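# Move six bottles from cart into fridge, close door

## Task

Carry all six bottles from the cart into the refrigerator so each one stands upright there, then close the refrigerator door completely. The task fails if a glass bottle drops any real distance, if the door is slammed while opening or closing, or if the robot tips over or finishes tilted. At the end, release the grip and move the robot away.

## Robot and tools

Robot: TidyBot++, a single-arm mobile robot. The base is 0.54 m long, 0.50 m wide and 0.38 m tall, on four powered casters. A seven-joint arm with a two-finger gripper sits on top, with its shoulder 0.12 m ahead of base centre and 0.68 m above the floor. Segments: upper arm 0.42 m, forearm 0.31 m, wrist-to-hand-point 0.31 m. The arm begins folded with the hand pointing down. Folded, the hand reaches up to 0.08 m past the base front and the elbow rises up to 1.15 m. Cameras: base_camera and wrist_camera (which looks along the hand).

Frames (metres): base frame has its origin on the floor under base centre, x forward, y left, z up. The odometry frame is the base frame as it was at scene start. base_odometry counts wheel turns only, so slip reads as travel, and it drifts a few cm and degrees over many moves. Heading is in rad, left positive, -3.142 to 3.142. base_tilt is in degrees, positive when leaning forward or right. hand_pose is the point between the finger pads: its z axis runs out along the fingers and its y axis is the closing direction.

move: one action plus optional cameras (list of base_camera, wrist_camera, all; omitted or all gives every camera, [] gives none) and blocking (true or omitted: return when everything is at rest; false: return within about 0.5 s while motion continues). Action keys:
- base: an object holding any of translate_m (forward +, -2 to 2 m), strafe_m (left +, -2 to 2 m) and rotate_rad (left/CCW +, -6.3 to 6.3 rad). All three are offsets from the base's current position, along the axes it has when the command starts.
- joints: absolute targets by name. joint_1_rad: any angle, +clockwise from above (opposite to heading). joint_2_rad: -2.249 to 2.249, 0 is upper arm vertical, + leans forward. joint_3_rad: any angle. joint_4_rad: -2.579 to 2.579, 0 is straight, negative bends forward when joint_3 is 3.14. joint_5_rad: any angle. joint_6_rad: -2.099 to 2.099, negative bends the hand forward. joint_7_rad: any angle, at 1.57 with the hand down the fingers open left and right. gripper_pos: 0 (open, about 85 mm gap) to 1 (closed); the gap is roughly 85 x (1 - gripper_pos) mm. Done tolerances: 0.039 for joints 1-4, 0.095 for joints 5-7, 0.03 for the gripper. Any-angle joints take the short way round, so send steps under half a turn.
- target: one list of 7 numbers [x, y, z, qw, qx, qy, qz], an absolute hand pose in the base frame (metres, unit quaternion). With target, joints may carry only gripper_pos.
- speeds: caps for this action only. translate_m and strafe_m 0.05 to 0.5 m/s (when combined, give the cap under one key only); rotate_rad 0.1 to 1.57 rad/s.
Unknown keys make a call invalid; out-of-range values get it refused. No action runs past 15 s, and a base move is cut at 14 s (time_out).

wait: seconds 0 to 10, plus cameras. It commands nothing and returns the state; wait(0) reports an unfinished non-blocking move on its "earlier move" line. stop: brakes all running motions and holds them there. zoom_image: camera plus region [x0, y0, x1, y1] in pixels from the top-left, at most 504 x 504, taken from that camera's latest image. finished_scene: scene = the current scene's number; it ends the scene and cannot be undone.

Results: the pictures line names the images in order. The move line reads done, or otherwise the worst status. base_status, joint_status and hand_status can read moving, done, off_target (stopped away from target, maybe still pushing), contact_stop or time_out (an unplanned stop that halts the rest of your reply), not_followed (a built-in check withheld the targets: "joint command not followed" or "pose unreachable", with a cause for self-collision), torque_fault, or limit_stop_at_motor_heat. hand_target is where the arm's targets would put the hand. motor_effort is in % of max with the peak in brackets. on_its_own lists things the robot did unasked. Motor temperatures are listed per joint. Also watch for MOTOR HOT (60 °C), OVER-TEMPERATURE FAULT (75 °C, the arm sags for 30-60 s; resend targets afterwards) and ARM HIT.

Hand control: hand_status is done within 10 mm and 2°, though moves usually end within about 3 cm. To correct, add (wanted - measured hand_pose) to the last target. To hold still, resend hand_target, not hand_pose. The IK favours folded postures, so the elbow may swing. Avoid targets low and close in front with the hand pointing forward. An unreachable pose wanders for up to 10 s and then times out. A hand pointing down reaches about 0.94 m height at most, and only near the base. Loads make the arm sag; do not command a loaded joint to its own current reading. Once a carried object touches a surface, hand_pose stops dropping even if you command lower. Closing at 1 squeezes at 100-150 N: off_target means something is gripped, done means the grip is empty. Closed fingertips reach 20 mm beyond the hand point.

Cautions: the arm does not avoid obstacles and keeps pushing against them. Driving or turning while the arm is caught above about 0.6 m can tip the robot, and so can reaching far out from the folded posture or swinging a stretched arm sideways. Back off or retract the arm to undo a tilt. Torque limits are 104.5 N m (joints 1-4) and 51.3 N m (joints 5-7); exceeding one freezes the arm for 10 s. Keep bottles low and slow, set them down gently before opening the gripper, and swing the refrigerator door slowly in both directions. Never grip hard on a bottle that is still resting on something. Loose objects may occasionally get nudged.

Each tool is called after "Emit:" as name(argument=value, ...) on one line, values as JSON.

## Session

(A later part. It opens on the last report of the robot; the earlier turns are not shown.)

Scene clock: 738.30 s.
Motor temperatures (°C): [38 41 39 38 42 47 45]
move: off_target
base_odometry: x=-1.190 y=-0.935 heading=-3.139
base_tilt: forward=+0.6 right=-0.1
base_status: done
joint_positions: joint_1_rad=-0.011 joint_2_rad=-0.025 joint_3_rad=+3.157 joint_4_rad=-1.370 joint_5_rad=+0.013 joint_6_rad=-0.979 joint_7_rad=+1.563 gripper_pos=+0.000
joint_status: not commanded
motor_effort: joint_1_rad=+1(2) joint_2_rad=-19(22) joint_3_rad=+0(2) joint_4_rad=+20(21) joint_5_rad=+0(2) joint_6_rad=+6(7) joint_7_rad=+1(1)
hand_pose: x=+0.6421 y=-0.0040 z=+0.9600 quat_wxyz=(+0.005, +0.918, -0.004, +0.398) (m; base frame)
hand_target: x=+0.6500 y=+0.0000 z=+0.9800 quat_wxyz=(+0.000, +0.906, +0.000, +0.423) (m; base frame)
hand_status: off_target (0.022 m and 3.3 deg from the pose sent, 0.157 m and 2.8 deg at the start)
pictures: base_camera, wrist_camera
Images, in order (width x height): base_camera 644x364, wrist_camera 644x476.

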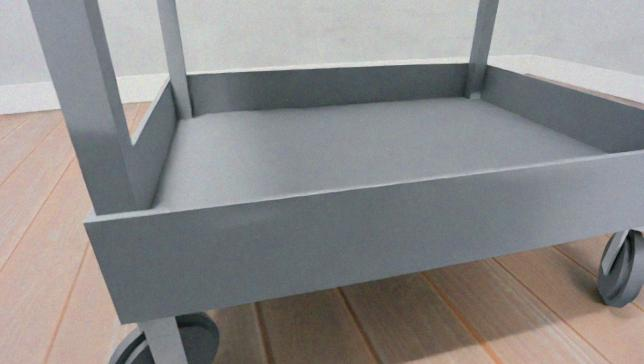

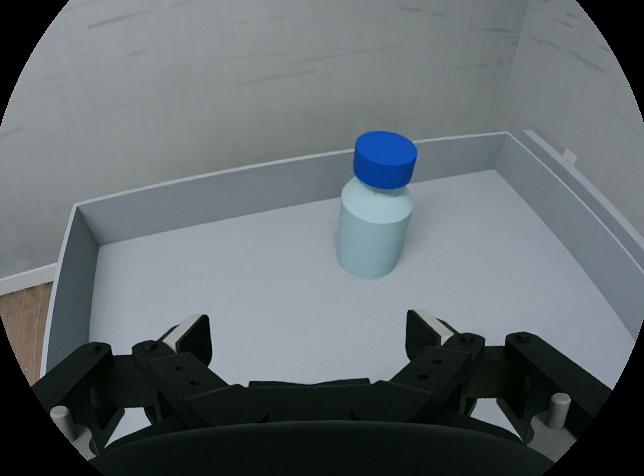

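Emit:
move(base={"translate_m":0.05,"strafe_m":-0.05}, speeds={"translate_m":0.15}, target=[0.72,0,0.94,0,0.906,0,0.423], cameras=["wrist_camera"])

Scene clock: 743.80 s.
Motor temperatures (°C): [38 41 39 38 42 47 45]
move: off_target
base_odometry: x=-1.240 y=-0.885 heading=-3.139
base_tilt: forward=+0.6 right=+0.0
base_status: done
joint_positions: joint_1_rad=-0.012 joint_2_rad=+0.132 joint_3_rad=+3.158 joint_4_rad=-1.337 joint_5_rad=+0.013 joint_6_rad=-0.860 joint_7_rad=+1.563 gripper_pos=+0.000
joint_status: not commanded
motor_effort: joint_1_rad=+0(3) joint_2_rad=-25(31) joint_3_rad=+0(2) joint_4_rad=+20(22) joint_5_rad=+0(2) joint_6_rad=+6(7) joint_7_rad=+1(1)
hand_pose: x=+0.7134 y=-0.0034 z=+0.9174 quat_wxyz=(+0.006, +0.918, -0.003, +0.396) (m; base frame)
hand_target: x=+0.7200 y=+0.0000 z=+0.9400 quat_wxyz=(+0.000, +0.906, +0.000, +0.423) (m; base frame)
hand_status: off_target (0.024 m and 3.5 deg from the pose sent, 0.081 m and 3.3 deg at the start)
pictures: wrist_camera
Images, in order (width x height): wrist_camera 644x476.

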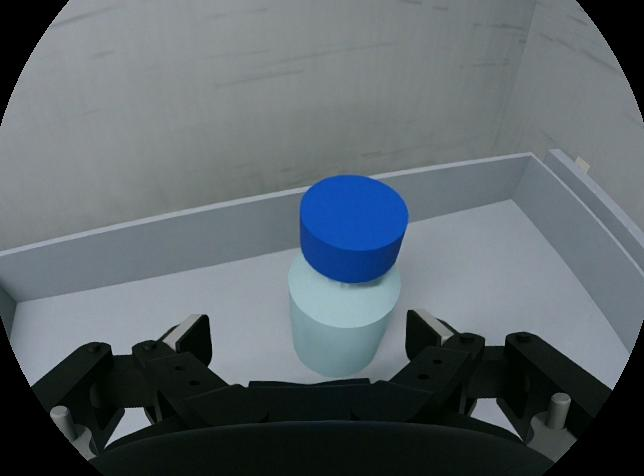

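Emit:
move(base={"strafe_m":-0.017}, speeds={"strafe_m":0.1}, target=[0.76,0,0.925,0,0.906,0,0.423], cameras=["wrist_camera"])

Scene clock: 748.17 s.
Motor temperatures (°C): [38 41 39 38 42 47 45]
move: off_target
base_odometry: x=-1.240 y=-0.868 heading=-3.139
base_tilt: forward=+0.6 right=+0.0
base_status: done
joint_positions: joint_1_rad=-0.012 joint_2_rad=+0.207 joint_3_rad=+3.162 joint_4_rad=-1.270 joint_5_rad=+0.013 joint_6_rad=-0.831 joint_7_rad=+1.563 gripper_pos=+0.000
joint_status: not commanded
motor_effort: joint_1_rad=+0(4) joint_2_rad=-28(30) joint_3_rad=+0(3) joint_4_rad=+21(21) joint_5_rad=+1(1) joint_6_rad=+6(7) joint_7_rad=+0(1)
hand_pose: x=+0.7491 y=-0.0052 z=+0.9134 quat_wxyz=(+0.008, +0.915, -0.004, +0.404) (m; base frame)
hand_target: x=+0.7600 y=+0.0000 z=+0.9250 quat_wxyz=(+0.000, +0.906, +0.000, +0.423) (m; base frame)
hand_status: off_target (0.017 m and 2.5 deg from the pose sent, 0.047 m and 3.5 deg at the start)
pictures: wrist_camera
Images, in order (width x height): wrist_camera 644x476.

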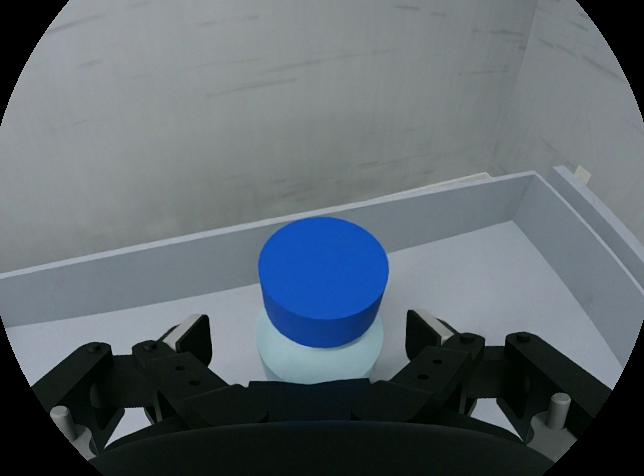

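Emit:
move(target=[0.785,-0.012,0.905,0,0.906,0,0.423], cameras=["wrist_camera"])

Scene clock: 750.83 s.
Motor temperatures (°C): [38 41 39 38 42 47 45]
move: off_target
base_odometry: x=-1.240 y=-0.868 heading=-3.139
base_tilt: forward=+0.6 right=+0.0
base_status: not commanded
joint_positions: joint_1_rad=+0.004 joint_2_rad=+0.268 joint_3_rad=+3.162 joint_4_rad=-1.256 joint_5_rad=+0.008 joint_6_rad=-0.787 joint_7_rad=+1.584 gripper_pos=+0.000
joint_status: not commanded
motor_effort: joint_1_rad=+1(2) joint_2_rad=-30(32) joint_3_rad=+0(1) joint_4_rad=+21(21) joint_5_rad=+1(1) joint_6_rad=+6(6) joint_7_rad=+1(1)
hand_pose: x=+0.7743 y=-0.0146 z=+0.8926 quat_wxyz=(+0.013, +0.915, -0.002, +0.404) (m; base frame)
hand_target: x=+0.7850 y=-0.0120 z=+0.9050 quat_wxyz=(+0.000, +0.906, +0.000, +0.423) (m; base frame)
hand_status: off_target (0.017 m and 2.9 deg from the pose sent, 0.038 m and 2.5 deg at the start)
pictures: wrist_camera
Images, in order (width x height): wrist_camera 644x476.

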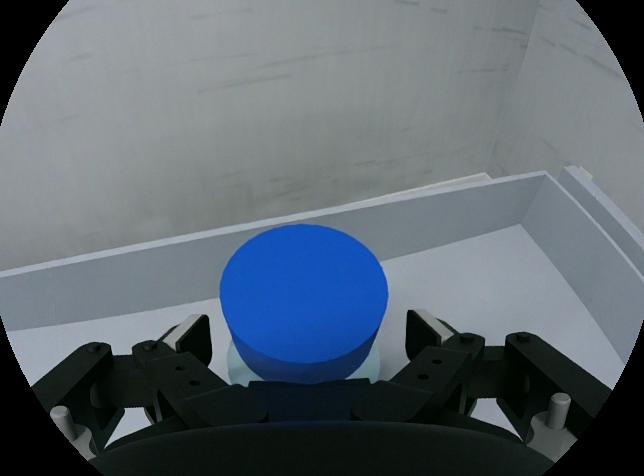

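Emit:
move(joints={"gripper_pos":0.45}, cameras=["wrist_camera"])

Scene clock: 752.83 s.
Motor temperatures (°C): [38 41 39 38 42 47 45]
move: done
base_odometry: x=-1.240 y=-0.868 heading=-3.139
base_tilt: forward=+0.6 right=+0.0
base_status: not commanded
joint_positions: joint_1_rad=+0.005 joint_2_rad=+0.264 joint_3_rad=+3.162 joint_4_rad=-1.243 joint_5_rad=+0.006 joint_6_rad=-0.777 joint_7_rad=+1.584 gripper_pos=+0.430
joint_status: all done
motor_effort: joint_1_rad=+1(4) joint_2_rad=-28(34) joint_3_rad=+0(3) joint_4_rad=+20(23) joint_5_rad=+1(2) joint_6_rad=+6(9) joint_7_rad=+1(1)
hand_pose: x=+0.7781 y=-0.0147 z=+0.9044 quat_wxyz=(+0.013, +0.909, -0.003, +0.416) (m; base frame)
hand_target: x=+0.7850 y=-0.0120 z=+0.9050 quat_wxyz=(+0.000, +0.906, +0.000, +0.423) (m; base frame)
hand_status: not commanded
pictures: wrist_camera
Images, in order (width x height): wrist_camera 644x476.

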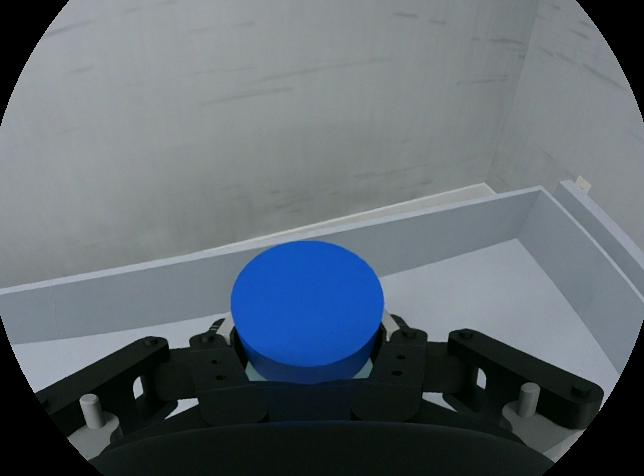

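Emit:
move(target=[0.74,-0.01,1.03,0,0.906,0,0.423], cameras=["wrist_camera"])

Emit:
move(target=[0.55,0,1.1,0,0.906,0,0.423], cameras=["wrist_camera"])

Scene clock: 756.40 s.
Motor temperatures (°C): [38 41 39 38 42 47 45]
move: off_target
base_odometry: x=-1.240 y=-0.868 heading=-3.139
base_tilt: forward=+0.6 right=-0.1
base_status: not commanded
joint_positions: joint_1_rad=+0.005 joint_2_rad=+0.284 joint_3_rad=+3.162 joint_4_rad=-0.906 joint_5_rad=+0.006 joint_6_rad=-1.131 joint_7_rad=+1.584 gripper_pos=+0.430
joint_status: not commanded
motor_effort: joint_1_rad=+0(1) joint_2_rad=-33(39) joint_3_rad=-1(1) joint_4_rad=+23(26) joint_5_rad=+1(2) joint_6_rad=+9(10) joint_7_rad=+1(1)
hand_pose: x=+0.7566 y=-0.0139 z=+0.9904 quat_wxyz=(+0.013, +0.917, -0.004, +0.399) (m; base frame)
hand_target: x=+0.7400 y=-0.0100 z=+1.0300 quat_wxyz=(+0.000, +0.906, +0.000, +0.423) (m; base frame)
hand_status: off_target (0.043 m and 3.4 deg from the pose sent, 0.131 m and 1.8 deg at the start)
pictures: wrist_camera
Images, in order (width x height): wrist_camera 644x476.

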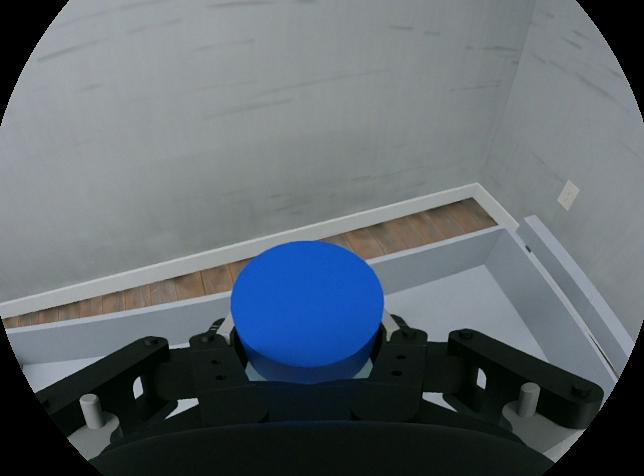

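Scene clock: 758.13 s.
Motor temperatures (°C): [38 41 39 38 42 47 45]
move: off_target
base_odometry: x=-1.240 y=-0.868 heading=-3.139
base_tilt: forward=+0.7 right=-0.1
base_status: not commanded
joint_positions: joint_1_rad=-0.001 joint_2_rad=-0.100 joint_3_rad=+3.162 joint_4_rad=-1.005 joint_5_rad=+0.006 joint_6_rad=-1.365 joint_7_rad=+1.584 gripper_pos=+0.430
joint_status: not commanded
motor_effort: joint_1_rad=+0(2) joint_2_rad=-16(38) joint_3_rad=-1(1) joint_4_rad=+21(24) joint_5_rad=+0(1) joint_6_rad=+9(10) joint_7_rad=+0(1)
hand_pose: x=+0.5628 y=-0.0097 z=+1.0941 quat_wxyz=(+0.009, +0.907, -0.004, +0.422) (m; base frame)
hand_target: x=+0.5500 y=+0.0000 z=+1.0999 quat_wxyz=(+0.000, +0.906, +0.000, +0.423) (m; base frame)
hand_status: off_target (0.017 m and 1.1 deg from the pose sent, 0.234 m and 3.4 deg at the start)
pictures: wrist_camera
Images, in order (width x height): wrist_camera 644x476.

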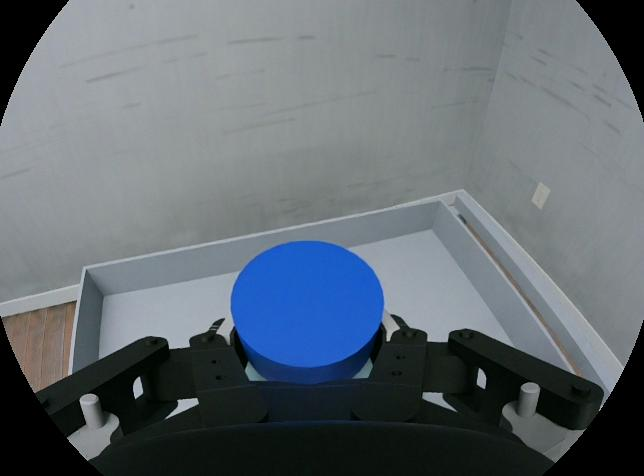

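Emit:
move(base={"translate_m":-0.5}, speeds={"translate_m":0.4}, cameras=["wrist_camera"])

Emit:
move(base={"translate_m":-0.09,"strafe_m":0.25,"rotate_rad":1.961}, speeds={"rotate_rad":1.2}, cameras=["wrist_camera"])

Scene clock: 764.43 s.
Motor temperatures (°C): [38 41 39 38 42 47 45]
move: done
base_odometry: x=-0.740 y=-0.866 heading=-3.138
base_tilt: forward=+0.6 right=-0.1
base_status: done
joint_positions: joint_1_rad=-0.003 joint_2_rad=-0.099 joint_3_rad=+3.162 joint_4_rad=-1.008 joint_5_rad=+0.006 joint_6_rad=-1.370 joint_7_rad=+1.584 gripper_pos=+0.430
joint_status: not commanded
motor_effort: joint_1_rad=+0(2) joint_2_rad=-16(21) joint_3_rad=+0(1) joint_4_rad=+21(22) joint_5_rad=+0(2) joint_6_rad=+9(10) joint_7_rad=+1(1)
hand_pose: x=+0.5619 y=-0.0087 z=+1.0915 quat_wxyz=(+0.008, +0.908, -0.003, +0.418) (m; base frame)
hand_target: x=+0.5500 y=+0.0000 z=+1.0999 quat_wxyz=(+0.000, +0.906, +0.000, +0.423) (m; base frame)
hand_status: not commanded
pictures: wrist_camera
Images, in order (width x height): wrist_camera 644x476.

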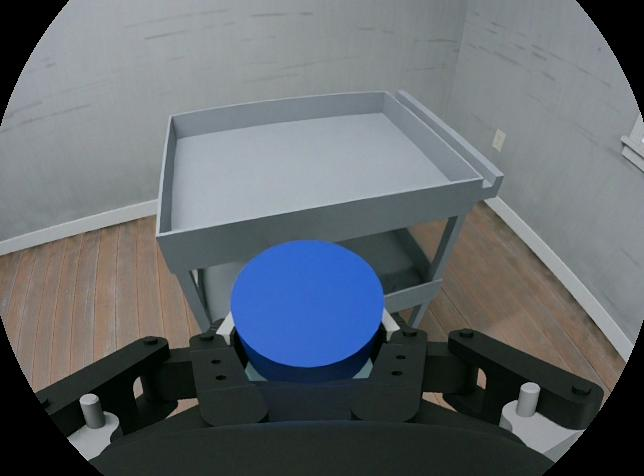

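Scene clock: 767.30 s.
Motor temperatures (°C): [38 41 39 38 42 47 45]
move: done
base_odometry: x=-0.649 y=-1.116 heading=-1.178
base_tilt: forward=+0.6 right=-0.1
base_status: done
joint_positions: joint_1_rad=-0.014 joint_2_rad=-0.099 joint_3_rad=+3.163 joint_4_rad=-1.008 joint_5_rad=+0.006 joint_6_rad=-1.370 joint_7_rad=+1.584 gripper_pos=+0.430
joint_status: not commanded
motor_effort: joint_1_rad=+1(3) joint_2_rad=-16(20) joint_3_rad=+0(4) joint_4_rad=+20(21) joint_5_rad=-1(3) joint_6_rad=+9(10) joint_7_rad=+0(1)
hand_pose: x=+0.5620 y=-0.0044 z=+1.0913 quat_wxyz=(+0.006, +0.908, +0.002, +0.418) (m; base frame)
hand_target: x=+0.5500 y=+0.0000 z=+1.0999 quat_wxyz=(+0.000, +0.906, +0.000, +0.423) (m; base frame)
hand_status: not commanded
pictures: wrist_camera
Images, in order (width x height): wrist_camera 644x476.

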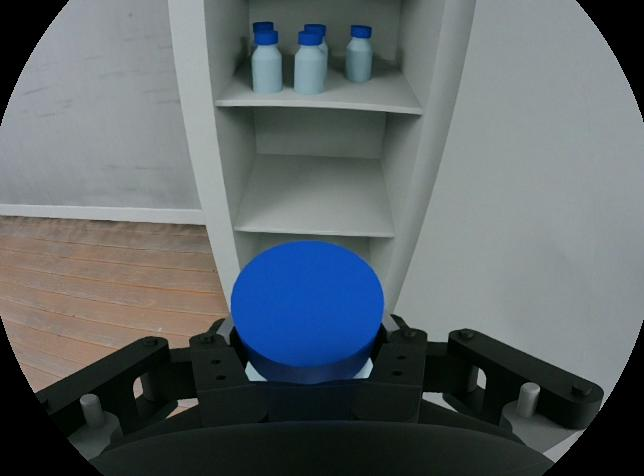

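Emit:
move(base={"translate_m":0.163,"strafe_m":-0.06}, speeds={"translate_m":0.2}, target=[0.72,-0.04,1.12,0.016,0.8788,-0.03,0.4772], cameras=["wrist_camera"])

Scene clock: 770.67 s.
Motor temperatures (°C): [38 41 39 38 42 47 45]
move: off_target
base_odometry: x=-0.642 y=-1.290 heading=-1.177
base_tilt: forward=+0.7 right=+0.0
base_status: done
joint_positions: joint_1_rad=+0.019 joint_2_rad=+0.275 joint_3_rad=+3.186 joint_4_rad=-0.691 joint_5_rad=+0.006 joint_6_rad=-1.306 joint_7_rad=+1.584 gripper_pos=+0.430
joint_status: not commanded
motor_effort: joint_1_rad=+0(2) joint_2_rad=-32(39) joint_3_rad=+0(1) joint_4_rad=+21(23) joint_5_rad=+1(1) joint_6_rad=+9(10) joint_7_rad=+1(1)
hand_pose: x=+0.7292 y=-0.0337 z=+1.0646 quat_wxyz=(+0.024, +0.907, -0.020, +0.421) (m; base frame)
hand_target: x=+0.7200 y=-0.0400 z=+1.1200 quat_wxyz=(+0.016, +0.878, -0.030, +0.477) (m; base frame)
hand_status: off_target (0.057 m and 7.4 deg from the pose sent, 0.164 m and 8.5 deg at the start)
pictures: wrist_camera
Images, in order (width x height): wrist_camera 644x476.

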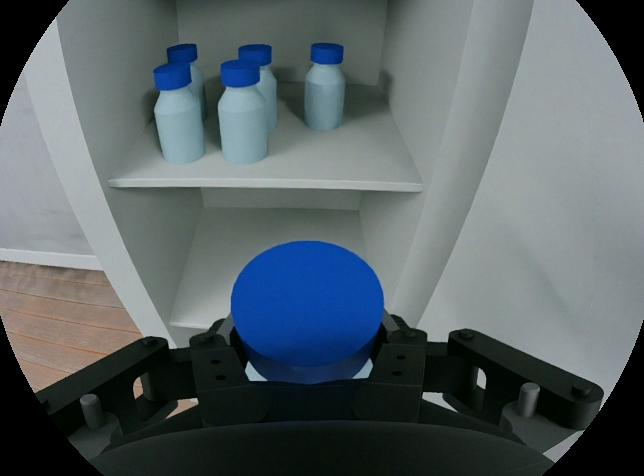

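Emit:
move(base={"translate_m":0.2}, speeds={"translate_m":0.2}, target=[0.71,-0.055,1.14,0.02,0.8788,-0.038,0.4772], cameras=["wrist_camera"])

Scene clock: 776.53 s.
Motor temperatures (°C): [38 41 39 38 42 47 45]
move: off_target
base_odometry: x=-0.566 y=-1.475 heading=-1.177
base_tilt: forward=+0.7 right=+0.0
base_status: done
joint_positions: joint_1_rad=+0.055 joint_2_rad=+0.289 joint_3_rad=+3.188 joint_4_rad=-0.561 joint_5_rad=+0.006 joint_6_rad=-1.339 joint_7_rad=+1.584 gripper_pos=+0.430
joint_status: not commanded
motor_effort: joint_1_rad=+1(3) joint_2_rad=-31(35) joint_3_rad=-1(1) joint_4_rad=+20(22) joint_5_rad=+0(1) joint_6_rad=+9(10) joint_7_rad=+1(1)
hand_pose: x=+0.7266 y=-0.0553 z=+1.1125 quat_wxyz=(+0.034, +0.888, -0.036, +0.458) (m; base frame)
hand_target: x=+0.7100 y=-0.0550 z=+1.1400 quat_wxyz=(+0.020, +0.878, -0.038, +0.477) (m; base frame)
hand_status: off_target (0.032 m and 3.0 deg from the pose sent, 0.081 m and 7.5 deg at the start)
pictures: wrist_camera
Images, in order (width x height): wrist_camera 644x476.

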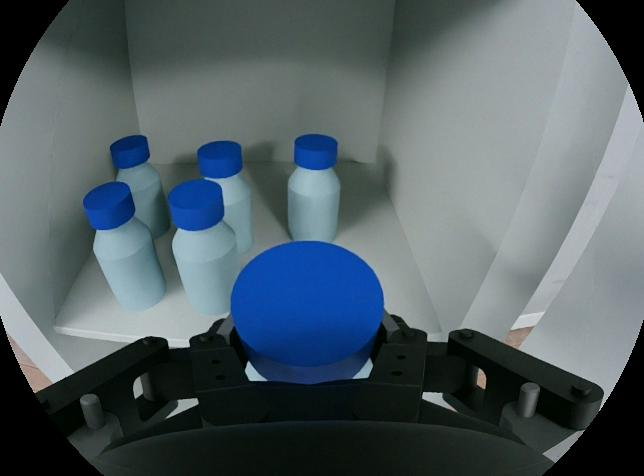

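Emit:
move(base={"translate_m":0.212}, speeds={"translate_m":0.2}, cameras=["wrist_camera"])

Emit:
move(target=[0.71,-0.05,1.1,0.02,0.8788,-0.036,0.4772], cameras=["wrist_camera"])

Scene clock: 780.97 s.
Motor temperatures (°C): [38 41 39 38 42 47 45]
move: done
base_odometry: x=-0.485 y=-1.671 heading=-1.178
base_tilt: forward=+0.6 right=-0.1
base_status: done
joint_positions: joint_1_rad=+0.056 joint_2_rad=+0.293 joint_3_rad=+3.188 joint_4_rad=-0.560 joint_5_rad=+0.006 joint_6_rad=-1.342 joint_7_rad=+1.584 gripper_pos=+0.430
joint_status: not commanded
motor_effort: joint_1_rad=+1(2) joint_2_rad=-32(36) joint_3_rad=+0(1) joint_4_rad=+21(21) joint_5_rad=+1(1) joint_6_rad=+9(10) joint_7_rad=+1(1)
hand_pose: x=+0.7279 y=-0.0561 z=+1.1094 quat_wxyz=(+0.035, +0.889, -0.037, +0.455) (m; base frame)
hand_target: x=+0.7100 y=-0.0550 z=+1.1400 quat_wxyz=(+0.020, +0.878, -0.038, +0.477) (m; base frame)
hand_status: not commanded
pictures: wrist_camera
Images, in order (width x height): wrist_camera 644x476.

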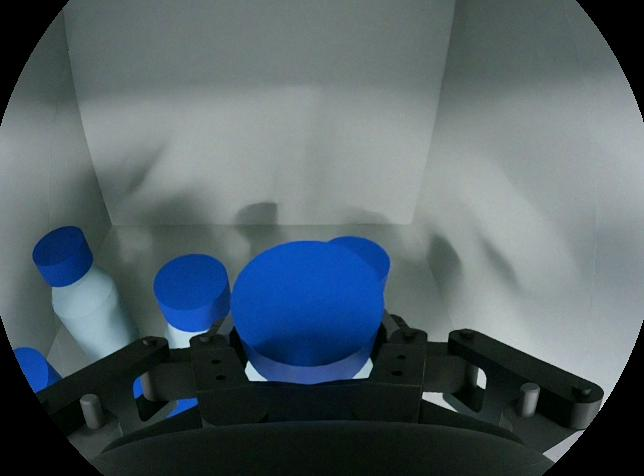

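Scene clock: 782.37 s.
Motor temperatures (°C): [38 41 39 38 42 47 45]
move: off_target
base_odometry: x=-0.485 y=-1.671 heading=-1.178
base_tilt: forward=+0.7 right=+0.0
base_status: not commanded
joint_positions: joint_1_rad=+0.056 joint_2_rad=+0.225 joint_3_rad=+3.189 joint_4_rad=-0.834 joint_5_rad=+0.006 joint_6_rad=-1.211 joint_7_rad=+1.584 gripper_pos=+0.430
joint_status: not commanded
motor_effort: joint_1_rad=+0(2) joint_2_rad=-30(33) joint_3_rad=+0(1) joint_4_rad=+22(23) joint_5_rad=+1(1) joint_6_rad=+9(10) joint_7_rad=+1(1)
hand_pose: x=+0.7228 y=-0.0586 z=+1.0458 quat_wxyz=(+0.032, +0.906, -0.039, +0.421) (m; base frame)
hand_target: x=+0.7100 y=-0.0500 z=+1.1000 quat_wxyz=(+0.020, +0.878, -0.036, +0.477) (m; base frame)
hand_status: off_target (0.056 m and 7.2 deg from the pose sent, 0.021 m and 3.3 deg at the start)
pictures: wrist_camera
Images, in order (width x height): wrist_camera 644x476.

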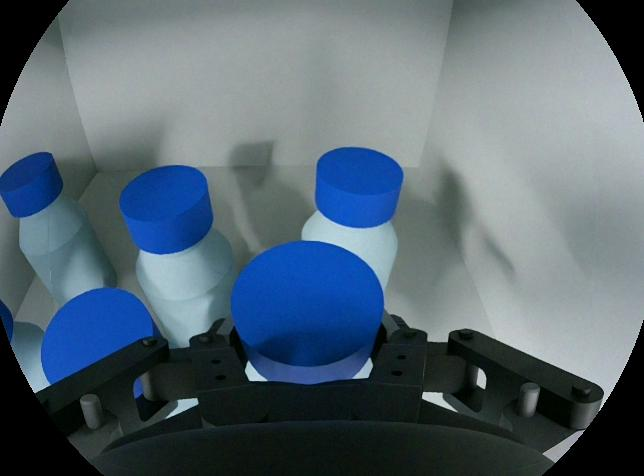

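Emit:
move(target=[0.71,-0.05,1.085,0.02,0.8788,-0.036,0.4772], cameras=[])

Emit:
move(target=[0.71,-0.05,1.07,0.02,0.8788,-0.036,0.4772], cameras=["wrist_camera"])

Scene clock: 785.90 s.
Motor temperatures (°C): [38 41 39 38 42 47 45]
move: off_target
base_odometry: x=-0.485 y=-1.671 heading=-1.178
base_tilt: forward=+0.7 right=+0.0
base_status: not commanded
joint_positions: joint_1_rad=+0.055 joint_2_rad=+0.199 joint_3_rad=+3.190 joint_4_rad=-0.921 joint_5_rad=+0.006 joint_6_rad=-1.148 joint_7_rad=+1.584 gripper_pos=+0.430
joint_status: not commanded
motor_effort: joint_1_rad=+1(1) joint_2_rad=-30(32) joint_3_rad=+0(0) joint_4_rad=+22(24) joint_5_rad=+0(2) joint_6_rad=+9(10) joint_7_rad=+0(1)
hand_pose: x=+0.7214 y=-0.0588 z=+1.0315 quat_wxyz=(+0.032, +0.905, -0.039, +0.422) (m; base frame)
hand_target: x=+0.7100 y=-0.0500 z=+1.0850 quat_wxyz=(+0.020, +0.878, -0.036, +0.477) (m; base frame)
hand_status: off_target (0.055 m and 7.1 deg from the pose sent, 0.042 m and 7.2 deg at the start)
pictures: none
No camera images: "cameras" was empty.

Scene clock: 786.73 s.
Motor temperatures (°C): [38 41 39 38 42 47 45]
move: off_target
base_odometry: x=-0.485 y=-1.671 heading=-1.178
base_tilt: forward=+0.6 right=+0.0
base_status: not commanded
joint_positions: joint_1_rad=+0.053 joint_2_rad=+0.168 joint_3_rad=+3.190 joint_4_rad=-0.990 joint_5_rad=+0.006 joint_6_rad=-1.083 joint_7_rad=+1.584 gripper_pos=+0.430
joint_status: not commanded
motor_effort: joint_1_rad=+1(1) joint_2_rad=-27(30) joint_3_rad=+0(1) joint_4_rad=+21(23) joint_5_rad=+1(2) joint_6_rad=+8(10) joint_7_rad=+1(1)
hand_pose: x=+0.7190 y=-0.0584 z=+1.0296 quat_wxyz=(+0.031, +0.899, -0.038, +0.434) (m; base frame)
hand_target: x=+0.7100 y=-0.0500 z=+1.0700 quat_wxyz=(+0.020, +0.878, -0.036, +0.477) (m; base frame)
hand_status: off_target (0.042 m and 5.6 deg from the pose sent, 0.041 m and 7.1 deg at the start)
pictures: wrist_camera
Images, in order (width x height): wrist_camera 644x476.

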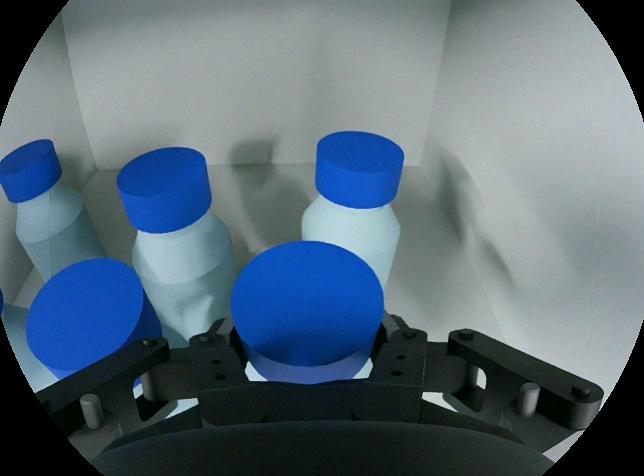

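Emit:
move(target=[0.71,-0.05,1.06,0.02,0.8788,-0.036,0.4772], cameras=[])

Emit:
move(joints={"gripper_pos":0.35}, cameras=["wrist_camera"])

Scene clock: 789.60 s.
Motor temperatures (°C): [38 41 39 38 42 47 45]
move: off_target
base_odometry: x=-0.485 y=-1.671 heading=-1.178
base_tilt: forward=+0.7 right=+0.0
base_status: not commanded
joint_positions: joint_1_rad=+0.053 joint_2_rad=+0.146 joint_3_rad=+3.190 joint_4_rad=-1.034 joint_5_rad=+0.006 joint_6_rad=-1.039 joint_7_rad=+1.584 gripper_pos=+0.430
joint_status: not commanded
motor_effort: joint_1_rad=+1(1) joint_2_rad=-26(28) joint_3_rad=-1(1) joint_4_rad=+21(22) joint_5_rad=+1(1) joint_6_rad=+7(8) joint_7_rad=+1(1)
hand_pose: x=+0.7167 y=-0.0582 z=+1.0299 quat_wxyz=(+0.031, +0.895, -0.038, +0.444) (m; base frame)
hand_target: x=+0.7100 y=-0.0500 z=+1.0600 quat_wxyz=(+0.020, +0.878, -0.036, +0.477) (m; base frame)
hand_status: off_target (0.032 m and 4.4 deg from the pose sent, 0.033 m and 5.6 deg at the start)
pictures: none
No camera images: "cameras" was empty.

Scene clock: 790.27 s.
Motor temperatures (°C): [38 41 39 38 42 47 45]
move: done
base_odometry: x=-0.485 y=-1.671 heading=-1.178
base_tilt: forward=+0.7 right=+0.0
base_status: not commanded
joint_positions: joint_1_rad=+0.051 joint_2_rad=+0.141 joint_3_rad=+3.192 joint_4_rad=-1.034 joint_5_rad=+0.006 joint_6_rad=-1.032 joint_7_rad=+1.584 gripper_pos=+0.350
joint_status: all done
motor_effort: joint_1_rad=+1(1) joint_2_rad=-24(28) joint_3_rad=-1(1) joint_4_rad=+20(22) joint_5_rad=+0(1) joint_6_rad=+6(8) joint_7_rad=+0(1)
hand_pose: x=+0.7161 y=-0.0582 z=+1.0347 quat_wxyz=(+0.032, +0.892, -0.038, +0.449) (m; base frame)
hand_target: x=+0.7100 y=-0.0500 z=+1.0600 quat_wxyz=(+0.020, +0.878, -0.036, +0.477) (m; base frame)
hand_status: not commanded
pictures: wrist_camera
Images, in order (width x height): wrist_camera 644x476.

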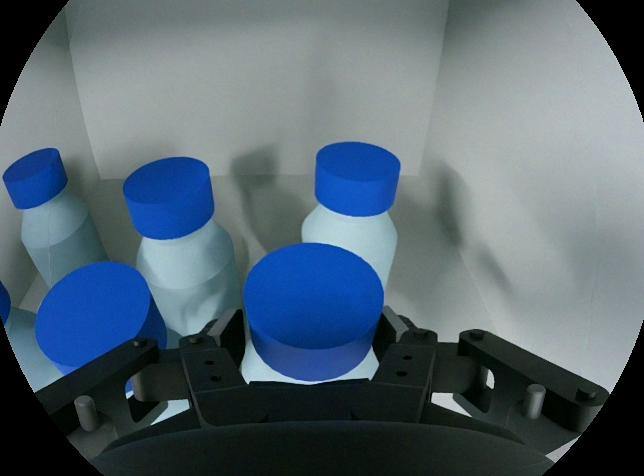

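Emit:
move(joints={"gripper_pos":0.17}, cameras=["wrist_camera"])

Emit:
move(base={"translate_m":-0.2}, speeds={"translate_m":0.2}, cameras=["wrist_camera"])

Scene clock: 792.60 s.
Motor temperatures (°C): [38 42 39 38 42 47 45]
move: done
base_odometry: x=-0.485 y=-1.671 heading=-1.178
base_tilt: forward=+0.6 right=+0.0
base_status: not commanded
joint_positions: joint_1_rad=+0.050 joint_2_rad=+0.141 joint_3_rad=+3.192 joint_4_rad=-1.034 joint_5_rad=+0.006 joint_6_rad=-1.032 joint_7_rad=+1.584 gripper_pos=+0.170
joint_status: all done
motor_effort: joint_1_rad=+0(1) joint_2_rad=-24(25) joint_3_rad=+0(0) joint_4_rad=+20(20) joint_5_rad=+0(1) joint_6_rad=+6(7) joint_7_rad=+1(1)
hand_pose: x=+0.7162 y=-0.0579 z=+1.0347 quat_wxyz=(+0.032, +0.892, -0.037, +0.449) (m; base frame)
hand_target: x=+0.7100 y=-0.0500 z=+1.0600 quat_wxyz=(+0.020, +0.878, -0.036, +0.477) (m; base frame)
hand_status: not commanded
pictures: wrist_camera
Images, in order (width x height): wrist_camera 644x476.

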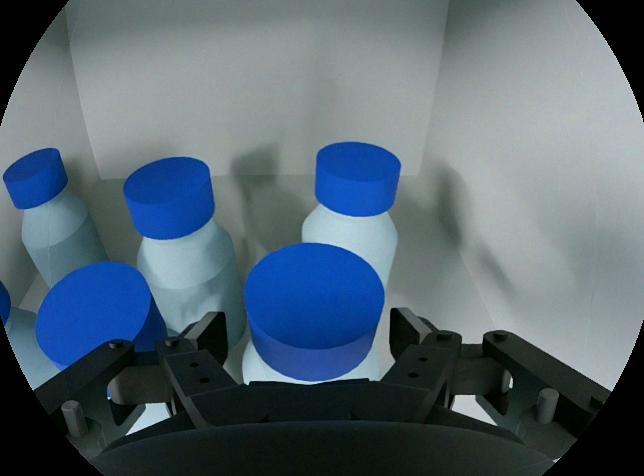

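Scene clock: 794.33 s.
Motor temperatures (°C): [38 42 39 38 42 47 45]
move: done
base_odometry: x=-0.561 y=-1.486 heading=-1.178
base_tilt: forward=+0.6 right=+0.0
base_status: done
joint_positions: joint_1_rad=+0.046 joint_2_rad=+0.123 joint_3_rad=+3.194 joint_4_rad=-1.034 joint_5_rad=+0.006 joint_6_rad=-1.031 joint_7_rad=+1.584 gripper_pos=+0.170
joint_status: not commanded
motor_effort: joint_1_rad=+0(2) joint_2_rad=-25(30) joint_3_rad=-1(1) joint_4_rad=+20(21) joint_5_rad=+0(1) joint_6_rad=+6(7) joint_7_rad=+1(1)
hand_pose: x=+0.7104 y=-0.0562 z=+1.0453 quat_wxyz=(+0.031, +0.888, -0.036, +0.458) (m; base frame)
hand_target: x=+0.7100 y=-0.0500 z=+1.0600 quat_wxyz=(+0.020, +0.878, -0.036, +0.477) (m; base frame)
hand_status: not commanded
pictures: wrist_camera
Images, in order (width x height): wrist_camera 644x476.

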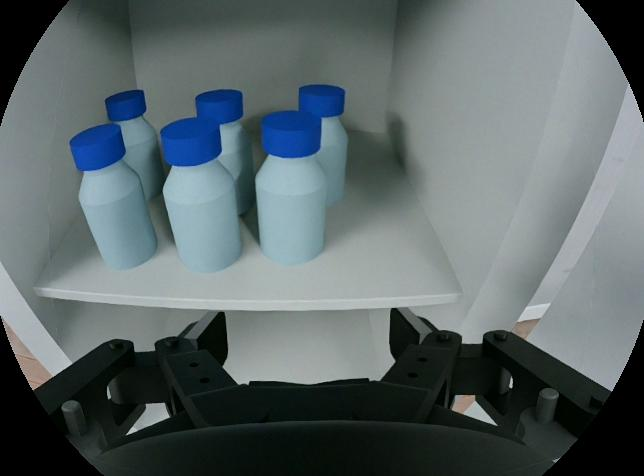

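Emit:
move(base={"translate_m":-0.3}, speeds={"translate_m":0.4}, target=[0.5,0,1.08,0,0.819,0,0.574], joints={"gripper_pos":0.3})

Scene clock: 816.27 s.
Motor temperatures (°C): [38 42 39 38 42 47 45]
move: off_target
base_odometry: x=-0.677 y=-1.209 heading=-1.177
base_tilt: forward=+0.6 right=-0.1
base_status: done
joint_positions: joint_1_rad=+0.015 joint_2_rad=-0.480 joint_3_rad=+3.170 joint_4_rad=-1.609 joint_5_rad=+0.006 joint_6_rad=-0.818 joint_7_rad=+1.584 gripper_pos=+0.300
joint_status: all done
motor_effort: joint_1_rad=+2(2) joint_2_rad=-2(29) joint_3_rad=+0(1) joint_4_rad=+20(21) joint_5_rad=+0(1) joint_6_rad=+7(8) joint_7_rad=+1(1)
hand_pose: x=+0.4983 y=-0.0204 z=+1.0750 quat_wxyz=(+0.012, +0.827, -0.015, +0.562) (m; base frame)
hand_target: x=+0.5000 y=+0.0000 z=+1.0799 quat_wxyz=(+0.000, +0.819, +0.000, +0.574) (m; base frame)
hand_status: off_target (0.021 m and 2.7 deg from the pose sent, 0.221 m and 16.4 deg at the start)
pictures: base_camera, wrist_camera
Images, in order (width x height): base_camera 644x364, wrist_camera 644x476.

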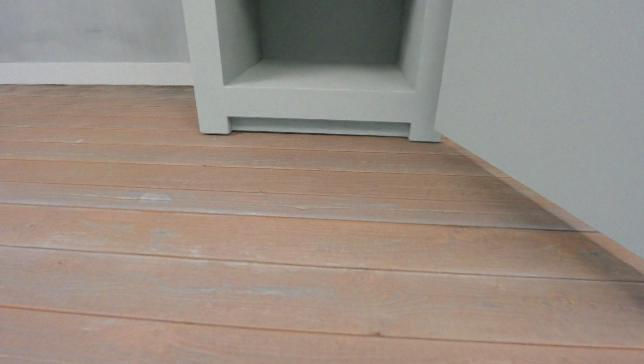

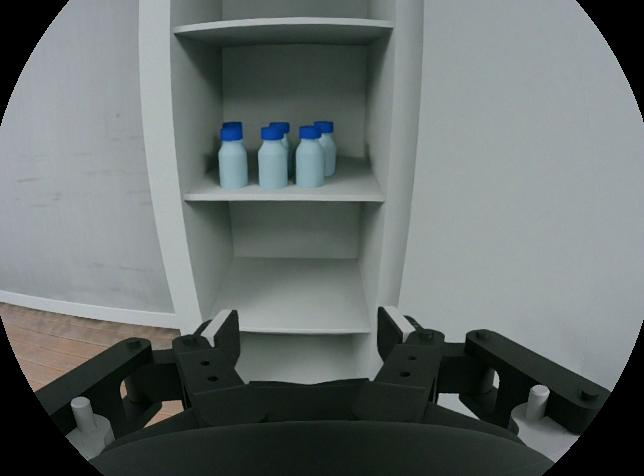

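Emit:
move(base={"rotate_rad":1.903}, cameras=["wrist_camera"])

Emit:
move(base={"translate_m":-0.551,"strafe_m":0.167}, speeds={"translate_m":0.35})

Scene clock: 822.00 s.
Motor temperatures (°C): [38 41 39 38 42 47 45]
move: done
base_odometry: x=-0.677 y=-1.209 heading=+0.725
base_tilt: forward=+0.5 right=+0.0
base_status: done
joint_positions: joint_1_rad=+0.010 joint_2_rad=-0.480 joint_3_rad=+3.163 joint_4_rad=-1.610 joint_5_rad=+0.006 joint_6_rad=-0.815 joint_7_rad=+1.584 gripper_pos=+0.300
joint_status: not commanded
motor_effort: joint_1_rad=+1(2) joint_2_rad=-2(5) joint_3_rad=+0(3) joint_4_rad=+20(21) joint_5_rad=-1(2) joint_6_rad=+7(8) joint_7_rad=+1(1)
hand_pose: x=+0.4988 y=-0.0149 z=+1.0751 quat_wxyz=(+0.011, +0.826, -0.009, +0.563) (m; base frame)
hand_target: x=+0.5000 y=+0.0000 z=+1.0799 quat_wxyz=(+0.000, +0.819, +0.000, +0.574) (m; base frame)
hand_status: not commanded
pictures: wrist_camera
Images, in order (width x height): wrist_camera 644x476.

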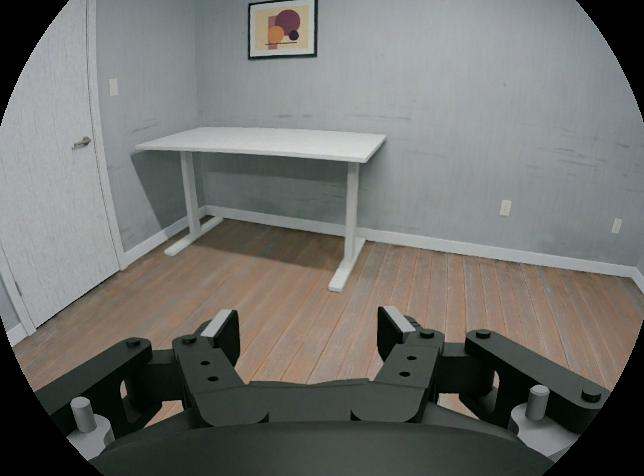

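Scene clock: 824.63 s.
Motor temperatures (°C): [38 41 39 38 42 47 45]
move: done
base_odometry: x=-1.200 y=-1.450 heading=+0.726
base_tilt: forward=+0.6 right=+0.0
base_status: done
joint_positions: joint_1_rad=+0.010 joint_2_rad=-0.482 joint_3_rad=+3.163 joint_4_rad=-1.612 joint_5_rad=+0.006 joint_6_rad=-0.814 joint_7_rad=+1.584 gripper_pos=+0.300
joint_status: not commanded
motor_effort: joint_1_rad=+0(2) joint_2_rad=-2(8) joint_3_rad=+0(1) joint_4_rad=+20(21) joint_5_rad=+0(1) joint_6_rad=+7(8) joint_7_rad=+0(1)
hand_pose: x=+0.4982 y=-0.0148 z=+1.0753 quat_wxyz=(+0.011, +0.826, -0.009, +0.563) (m; base frame)
hand_target: x=+0.5000 y=+0.0000 z=+1.0799 quat_wxyz=(+0.000, +0.819, +0.000, +0.574) (m; base frame)
hand_status: not commanded
pictures: base_camera, wrist_camera
Images, in order (width x height): base_camera 644x364, wrist_camera 644x476.

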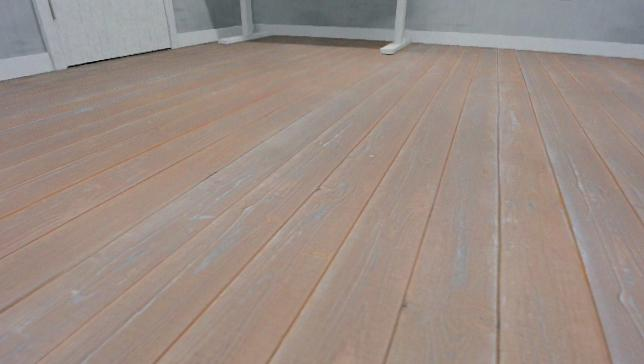

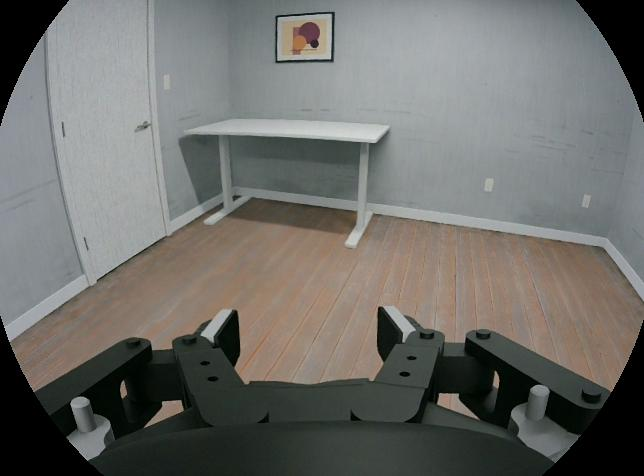

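Emit:
move(base={"translate_m":-0.348,"strafe_m":0.091}, speeds={"translate_m":0.3})

Scene clock: 831.70 s.
Motor temperatures (°C): [38 41 39 38 42 47 45]
move: done
base_odometry: x=-1.521 y=-1.612 heading=+0.726
base_tilt: forward=+0.6 right=-0.1
base_status: done
joint_positions: joint_1_rad=+0.010 joint_2_rad=-0.484 joint_3_rad=+3.163 joint_4_rad=-1.613 joint_5_rad=+0.006 joint_6_rad=-0.813 joint_7_rad=+1.584 gripper_pos=+0.300
joint_status: not commanded
motor_effort: joint_1_rad=+1(2) joint_2_rad=-3(6) joint_3_rad=+0(1) joint_4_rad=+20(21) joint_5_rad=+0(1) joint_6_rad=+7(8) joint_7_rad=+1(1)
hand_pose: x=+0.4976 y=-0.0148 z=+1.0757 quat_wxyz=(+0.011, +0.826, -0.009, +0.564) (m; base frame)
hand_target: x=+0.5000 y=+0.0000 z=+1.0799 quat_wxyz=(+0.000, +0.819, +0.000, +0.574) (m; base frame)
hand_status: not commanded
pictures: base_camera, wrist_camera
Images, in order (width x height): base_camera 644x364, wrist_camera 644x476.

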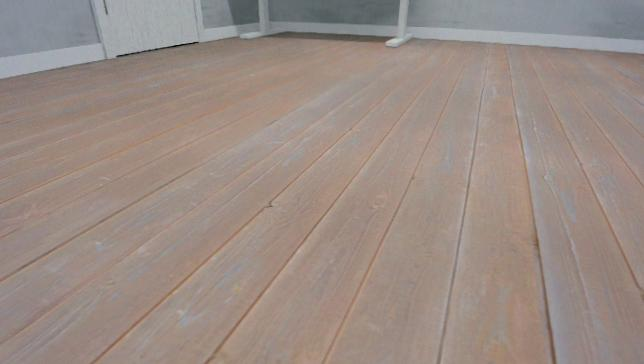

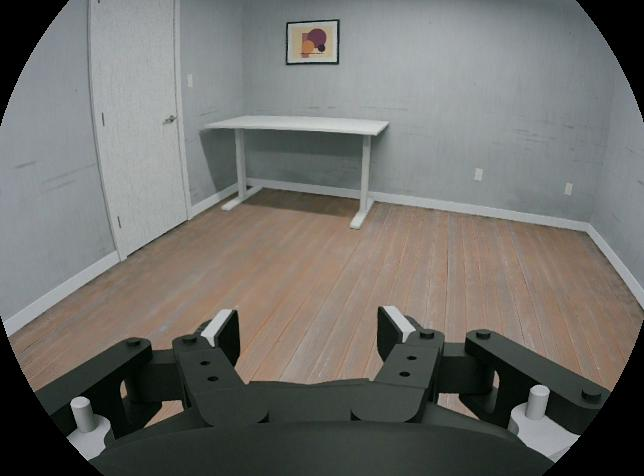

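Emit:
move(base={"rotate_rad":-1.0})

Scene clock: 834.87 s.
Motor temperatures (°C): [38 41 39 38 42 47 45]
move: done
base_odometry: x=-1.521 y=-1.612 heading=-0.274
base_tilt: forward=+0.7 right=+0.0
base_status: done
joint_positions: joint_1_rad=+0.009 joint_2_rad=-0.484 joint_3_rad=+3.161 joint_4_rad=-1.613 joint_5_rad=+0.006 joint_6_rad=-0.813 joint_7_rad=+1.584 gripper_pos=+0.300
joint_status: not commanded
motor_effort: joint_1_rad=+1(2) joint_2_rad=-3(4) joint_3_rad=+0(2) joint_4_rad=+20(21) joint_5_rad=+1(2) joint_6_rad=+8(8) joint_7_rad=+1(1)
hand_pose: x=+0.4976 y=-0.0134 z=+1.0757 quat_wxyz=(+0.010, +0.826, -0.008, +0.564) (m; base frame)
hand_target: x=+0.5000 y=+0.0000 z=+1.0799 quat_wxyz=(+0.000, +0.819, +0.000, +0.574) (m; base frame)
hand_status: not commanded
pictures: base_camera, wrist_camera
Images, in order (width x height): base_camera 644x364, wrist_camera 644x476.

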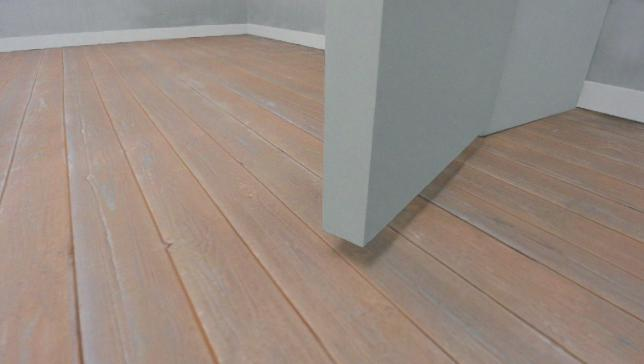

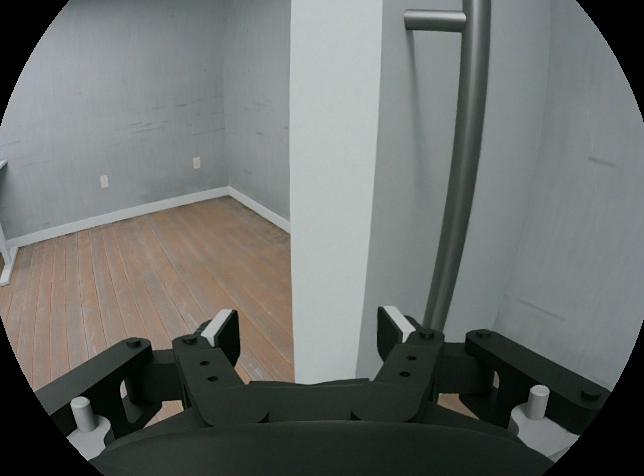

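Emit:
move(base={"translate_m":0.1,"strafe_m":-0.62}, speeds={"translate_m":0.25}, cameras=["wrist_camera"])

Emit:
move(base={"rotate_rad":1.0}, cameras=["wrist_camera"])

Scene clock: 843.13 s.
Motor temperatures (°C): [38 41 39 38 42 47 45]
move: done
base_odometry: x=-1.592 y=-2.237 heading=-0.275
base_tilt: forward=+0.6 right=+0.0
base_status: done
joint_positions: joint_1_rad=+0.009 joint_2_rad=-0.484 joint_3_rad=+3.158 joint_4_rad=-1.613 joint_5_rad=+0.006 joint_6_rad=-0.813 joint_7_rad=+1.584 gripper_pos=+0.300
joint_status: not commanded
motor_effort: joint_1_rad=+0(2) joint_2_rad=-2(3) joint_3_rad=+0(2) joint_4_rad=+20(21) joint_5_rad=+0(2) joint_6_rad=+7(8) joint_7_rad=+0(1)
hand_pose: x=+0.4976 y=-0.0122 z=+1.0757 quat_wxyz=(+0.010, +0.826, -0.006, +0.564) (m; base frame)
hand_target: x=+0.5000 y=+0.0000 z=+1.0799 quat_wxyz=(+0.000, +0.819, +0.000, +0.574) (m; base frame)
hand_status: not commanded
pictures: wrist_camera
Images, in order (width x height): wrist_camera 644x476.

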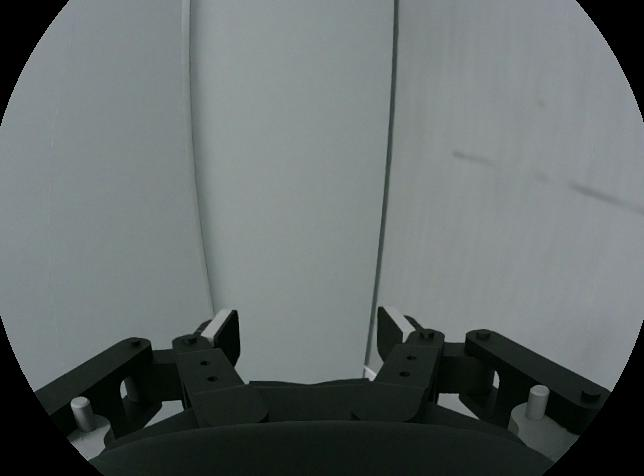

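Scene clock: 845.00 s.
Motor temperatures (°C): [38 41 39 38 42 47 45]
move: done
base_odometry: x=-1.592 y=-2.236 heading=+0.724
base_tilt: forward=+0.7 right=-0.1
base_status: done
joint_positions: joint_1_rad=+0.007 joint_2_rad=-0.484 joint_3_rad=+3.156 joint_4_rad=-1.613 joint_5_rad=+0.006 joint_6_rad=-0.813 joint_7_rad=+1.584 gripper_pos=+0.300
joint_status: not commanded
motor_effort: joint_1_rad=+1(2) joint_2_rad=-1(4) joint_3_rad=+0(2) joint_4_rad=+20(21) joint_5_rad=+1(2) joint_6_rad=+7(8) joint_7_rad=+1(1)
hand_pose: x=+0.4977 y=-0.0102 z=+1.0757 quat_wxyz=(+0.009, +0.826, -0.004, +0.564) (m; base frame)
hand_target: x=+0.5000 y=+0.0000 z=+1.0799 quat_wxyz=(+0.000, +0.819, +0.000, +0.574) (m; base frame)
hand_status: not commanded
pictures: wrist_camera
Images, in order (width x height): wrist_camera 644x476.

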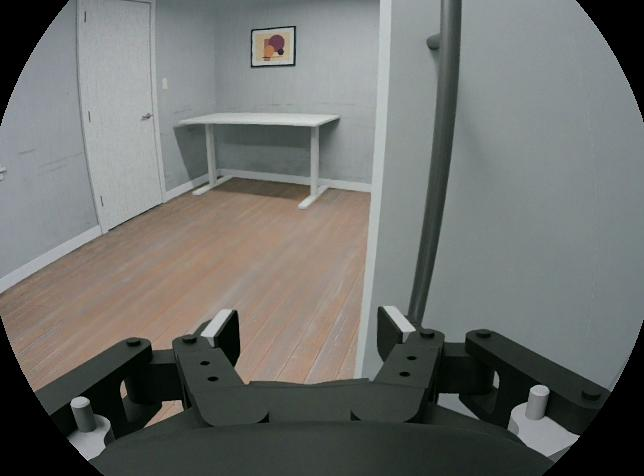

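Emit:
move(base={"strafe_m":-0.15}, speeds={"strafe_m":0.2})

Scene clock: 848.73 s.
Motor temperatures (°C): [38 41 39 38 42 47 45]
move: done
base_odometry: x=-1.493 y=-2.349 heading=+0.726
base_tilt: forward=+0.7 right=-0.1
base_status: done
joint_positions: joint_1_rad=+0.007 joint_2_rad=-0.484 joint_3_rad=+3.154 joint_4_rad=-1.613 joint_5_rad=+0.006 joint_6_rad=-0.813 joint_7_rad=+1.584 gripper_pos=+0.300
joint_status: not commanded
motor_effort: joint_1_rad=+2(2) joint_2_rad=-2(3) joint_3_rad=+0(3) joint_4_rad=+20(21) joint_5_rad=+0(1) joint_6_rad=+6(8) joint_7_rad=+0(1)
hand_pose: x=+0.4977 y=-0.0093 z=+1.0757 quat_wxyz=(+0.009, +0.826, -0.004, +0.564) (m; base frame)
hand_target: x=+0.5000 y=+0.0000 z=+1.0799 quat_wxyz=(+0.000, +0.819, +0.000, +0.574) (m; base frame)
hand_status: not commanded
pictures: base_camera, wrist_camera
Images, in order (width x height): base_camera 644x364, wrist_camera 644x476.

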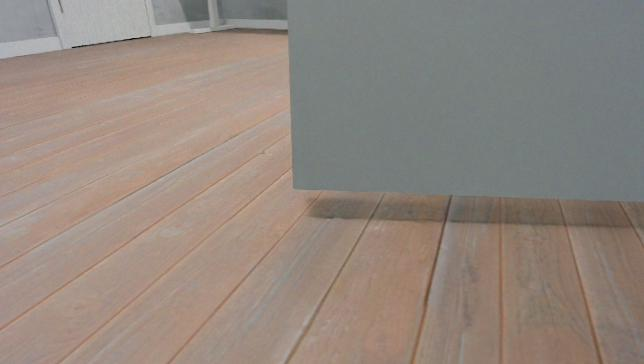

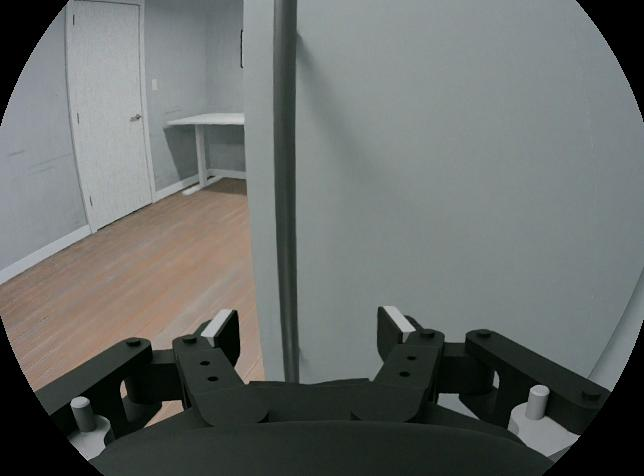

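Emit:
move(base={"translate_m":0.17,"strafe_m":0.02}, speeds={"translate_m":0.15}, joints={"gripper_pos":0.1}, cameras=["wrist_camera"])

Scene clock: 853.47 s.
Motor temperatures (°C): [38 41 39 38 42 47 45]
move: done
base_odometry: x=-1.378 y=-2.221 heading=+0.725
base_tilt: forward=+0.6 right=-0.1
base_status: done
joint_positions: joint_1_rad=+0.007 joint_2_rad=-0.484 joint_3_rad=+3.154 joint_4_rad=-1.613 joint_5_rad=+0.006 joint_6_rad=-0.813 joint_7_rad=+1.584 gripper_pos=+0.100
joint_status: all done
motor_effort: joint_1_rad=+0(2) joint_2_rad=-3(6) joint_3_rad=+0(1) joint_4_rad=+20(21) joint_5_rad=+0(1) joint_6_rad=+8(8) joint_7_rad=+1(1)
hand_pose: x=+0.4977 y=-0.0093 z=+1.0754 quat_wxyz=(+0.009, +0.826, -0.004, +0.564) (m; base frame)
hand_target: x=+0.5000 y=+0.0000 z=+1.0799 quat_wxyz=(+0.000, +0.819, +0.000, +0.574) (m; base frame)
hand_status: not commanded
pictures: wrist_camera
Images, in order (width x height): wrist_camera 644x476.

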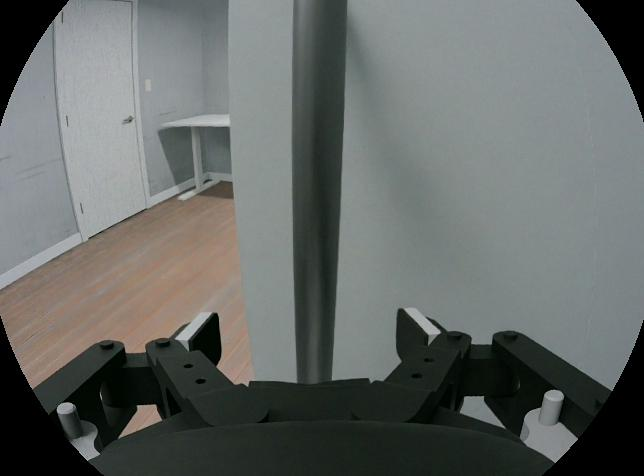

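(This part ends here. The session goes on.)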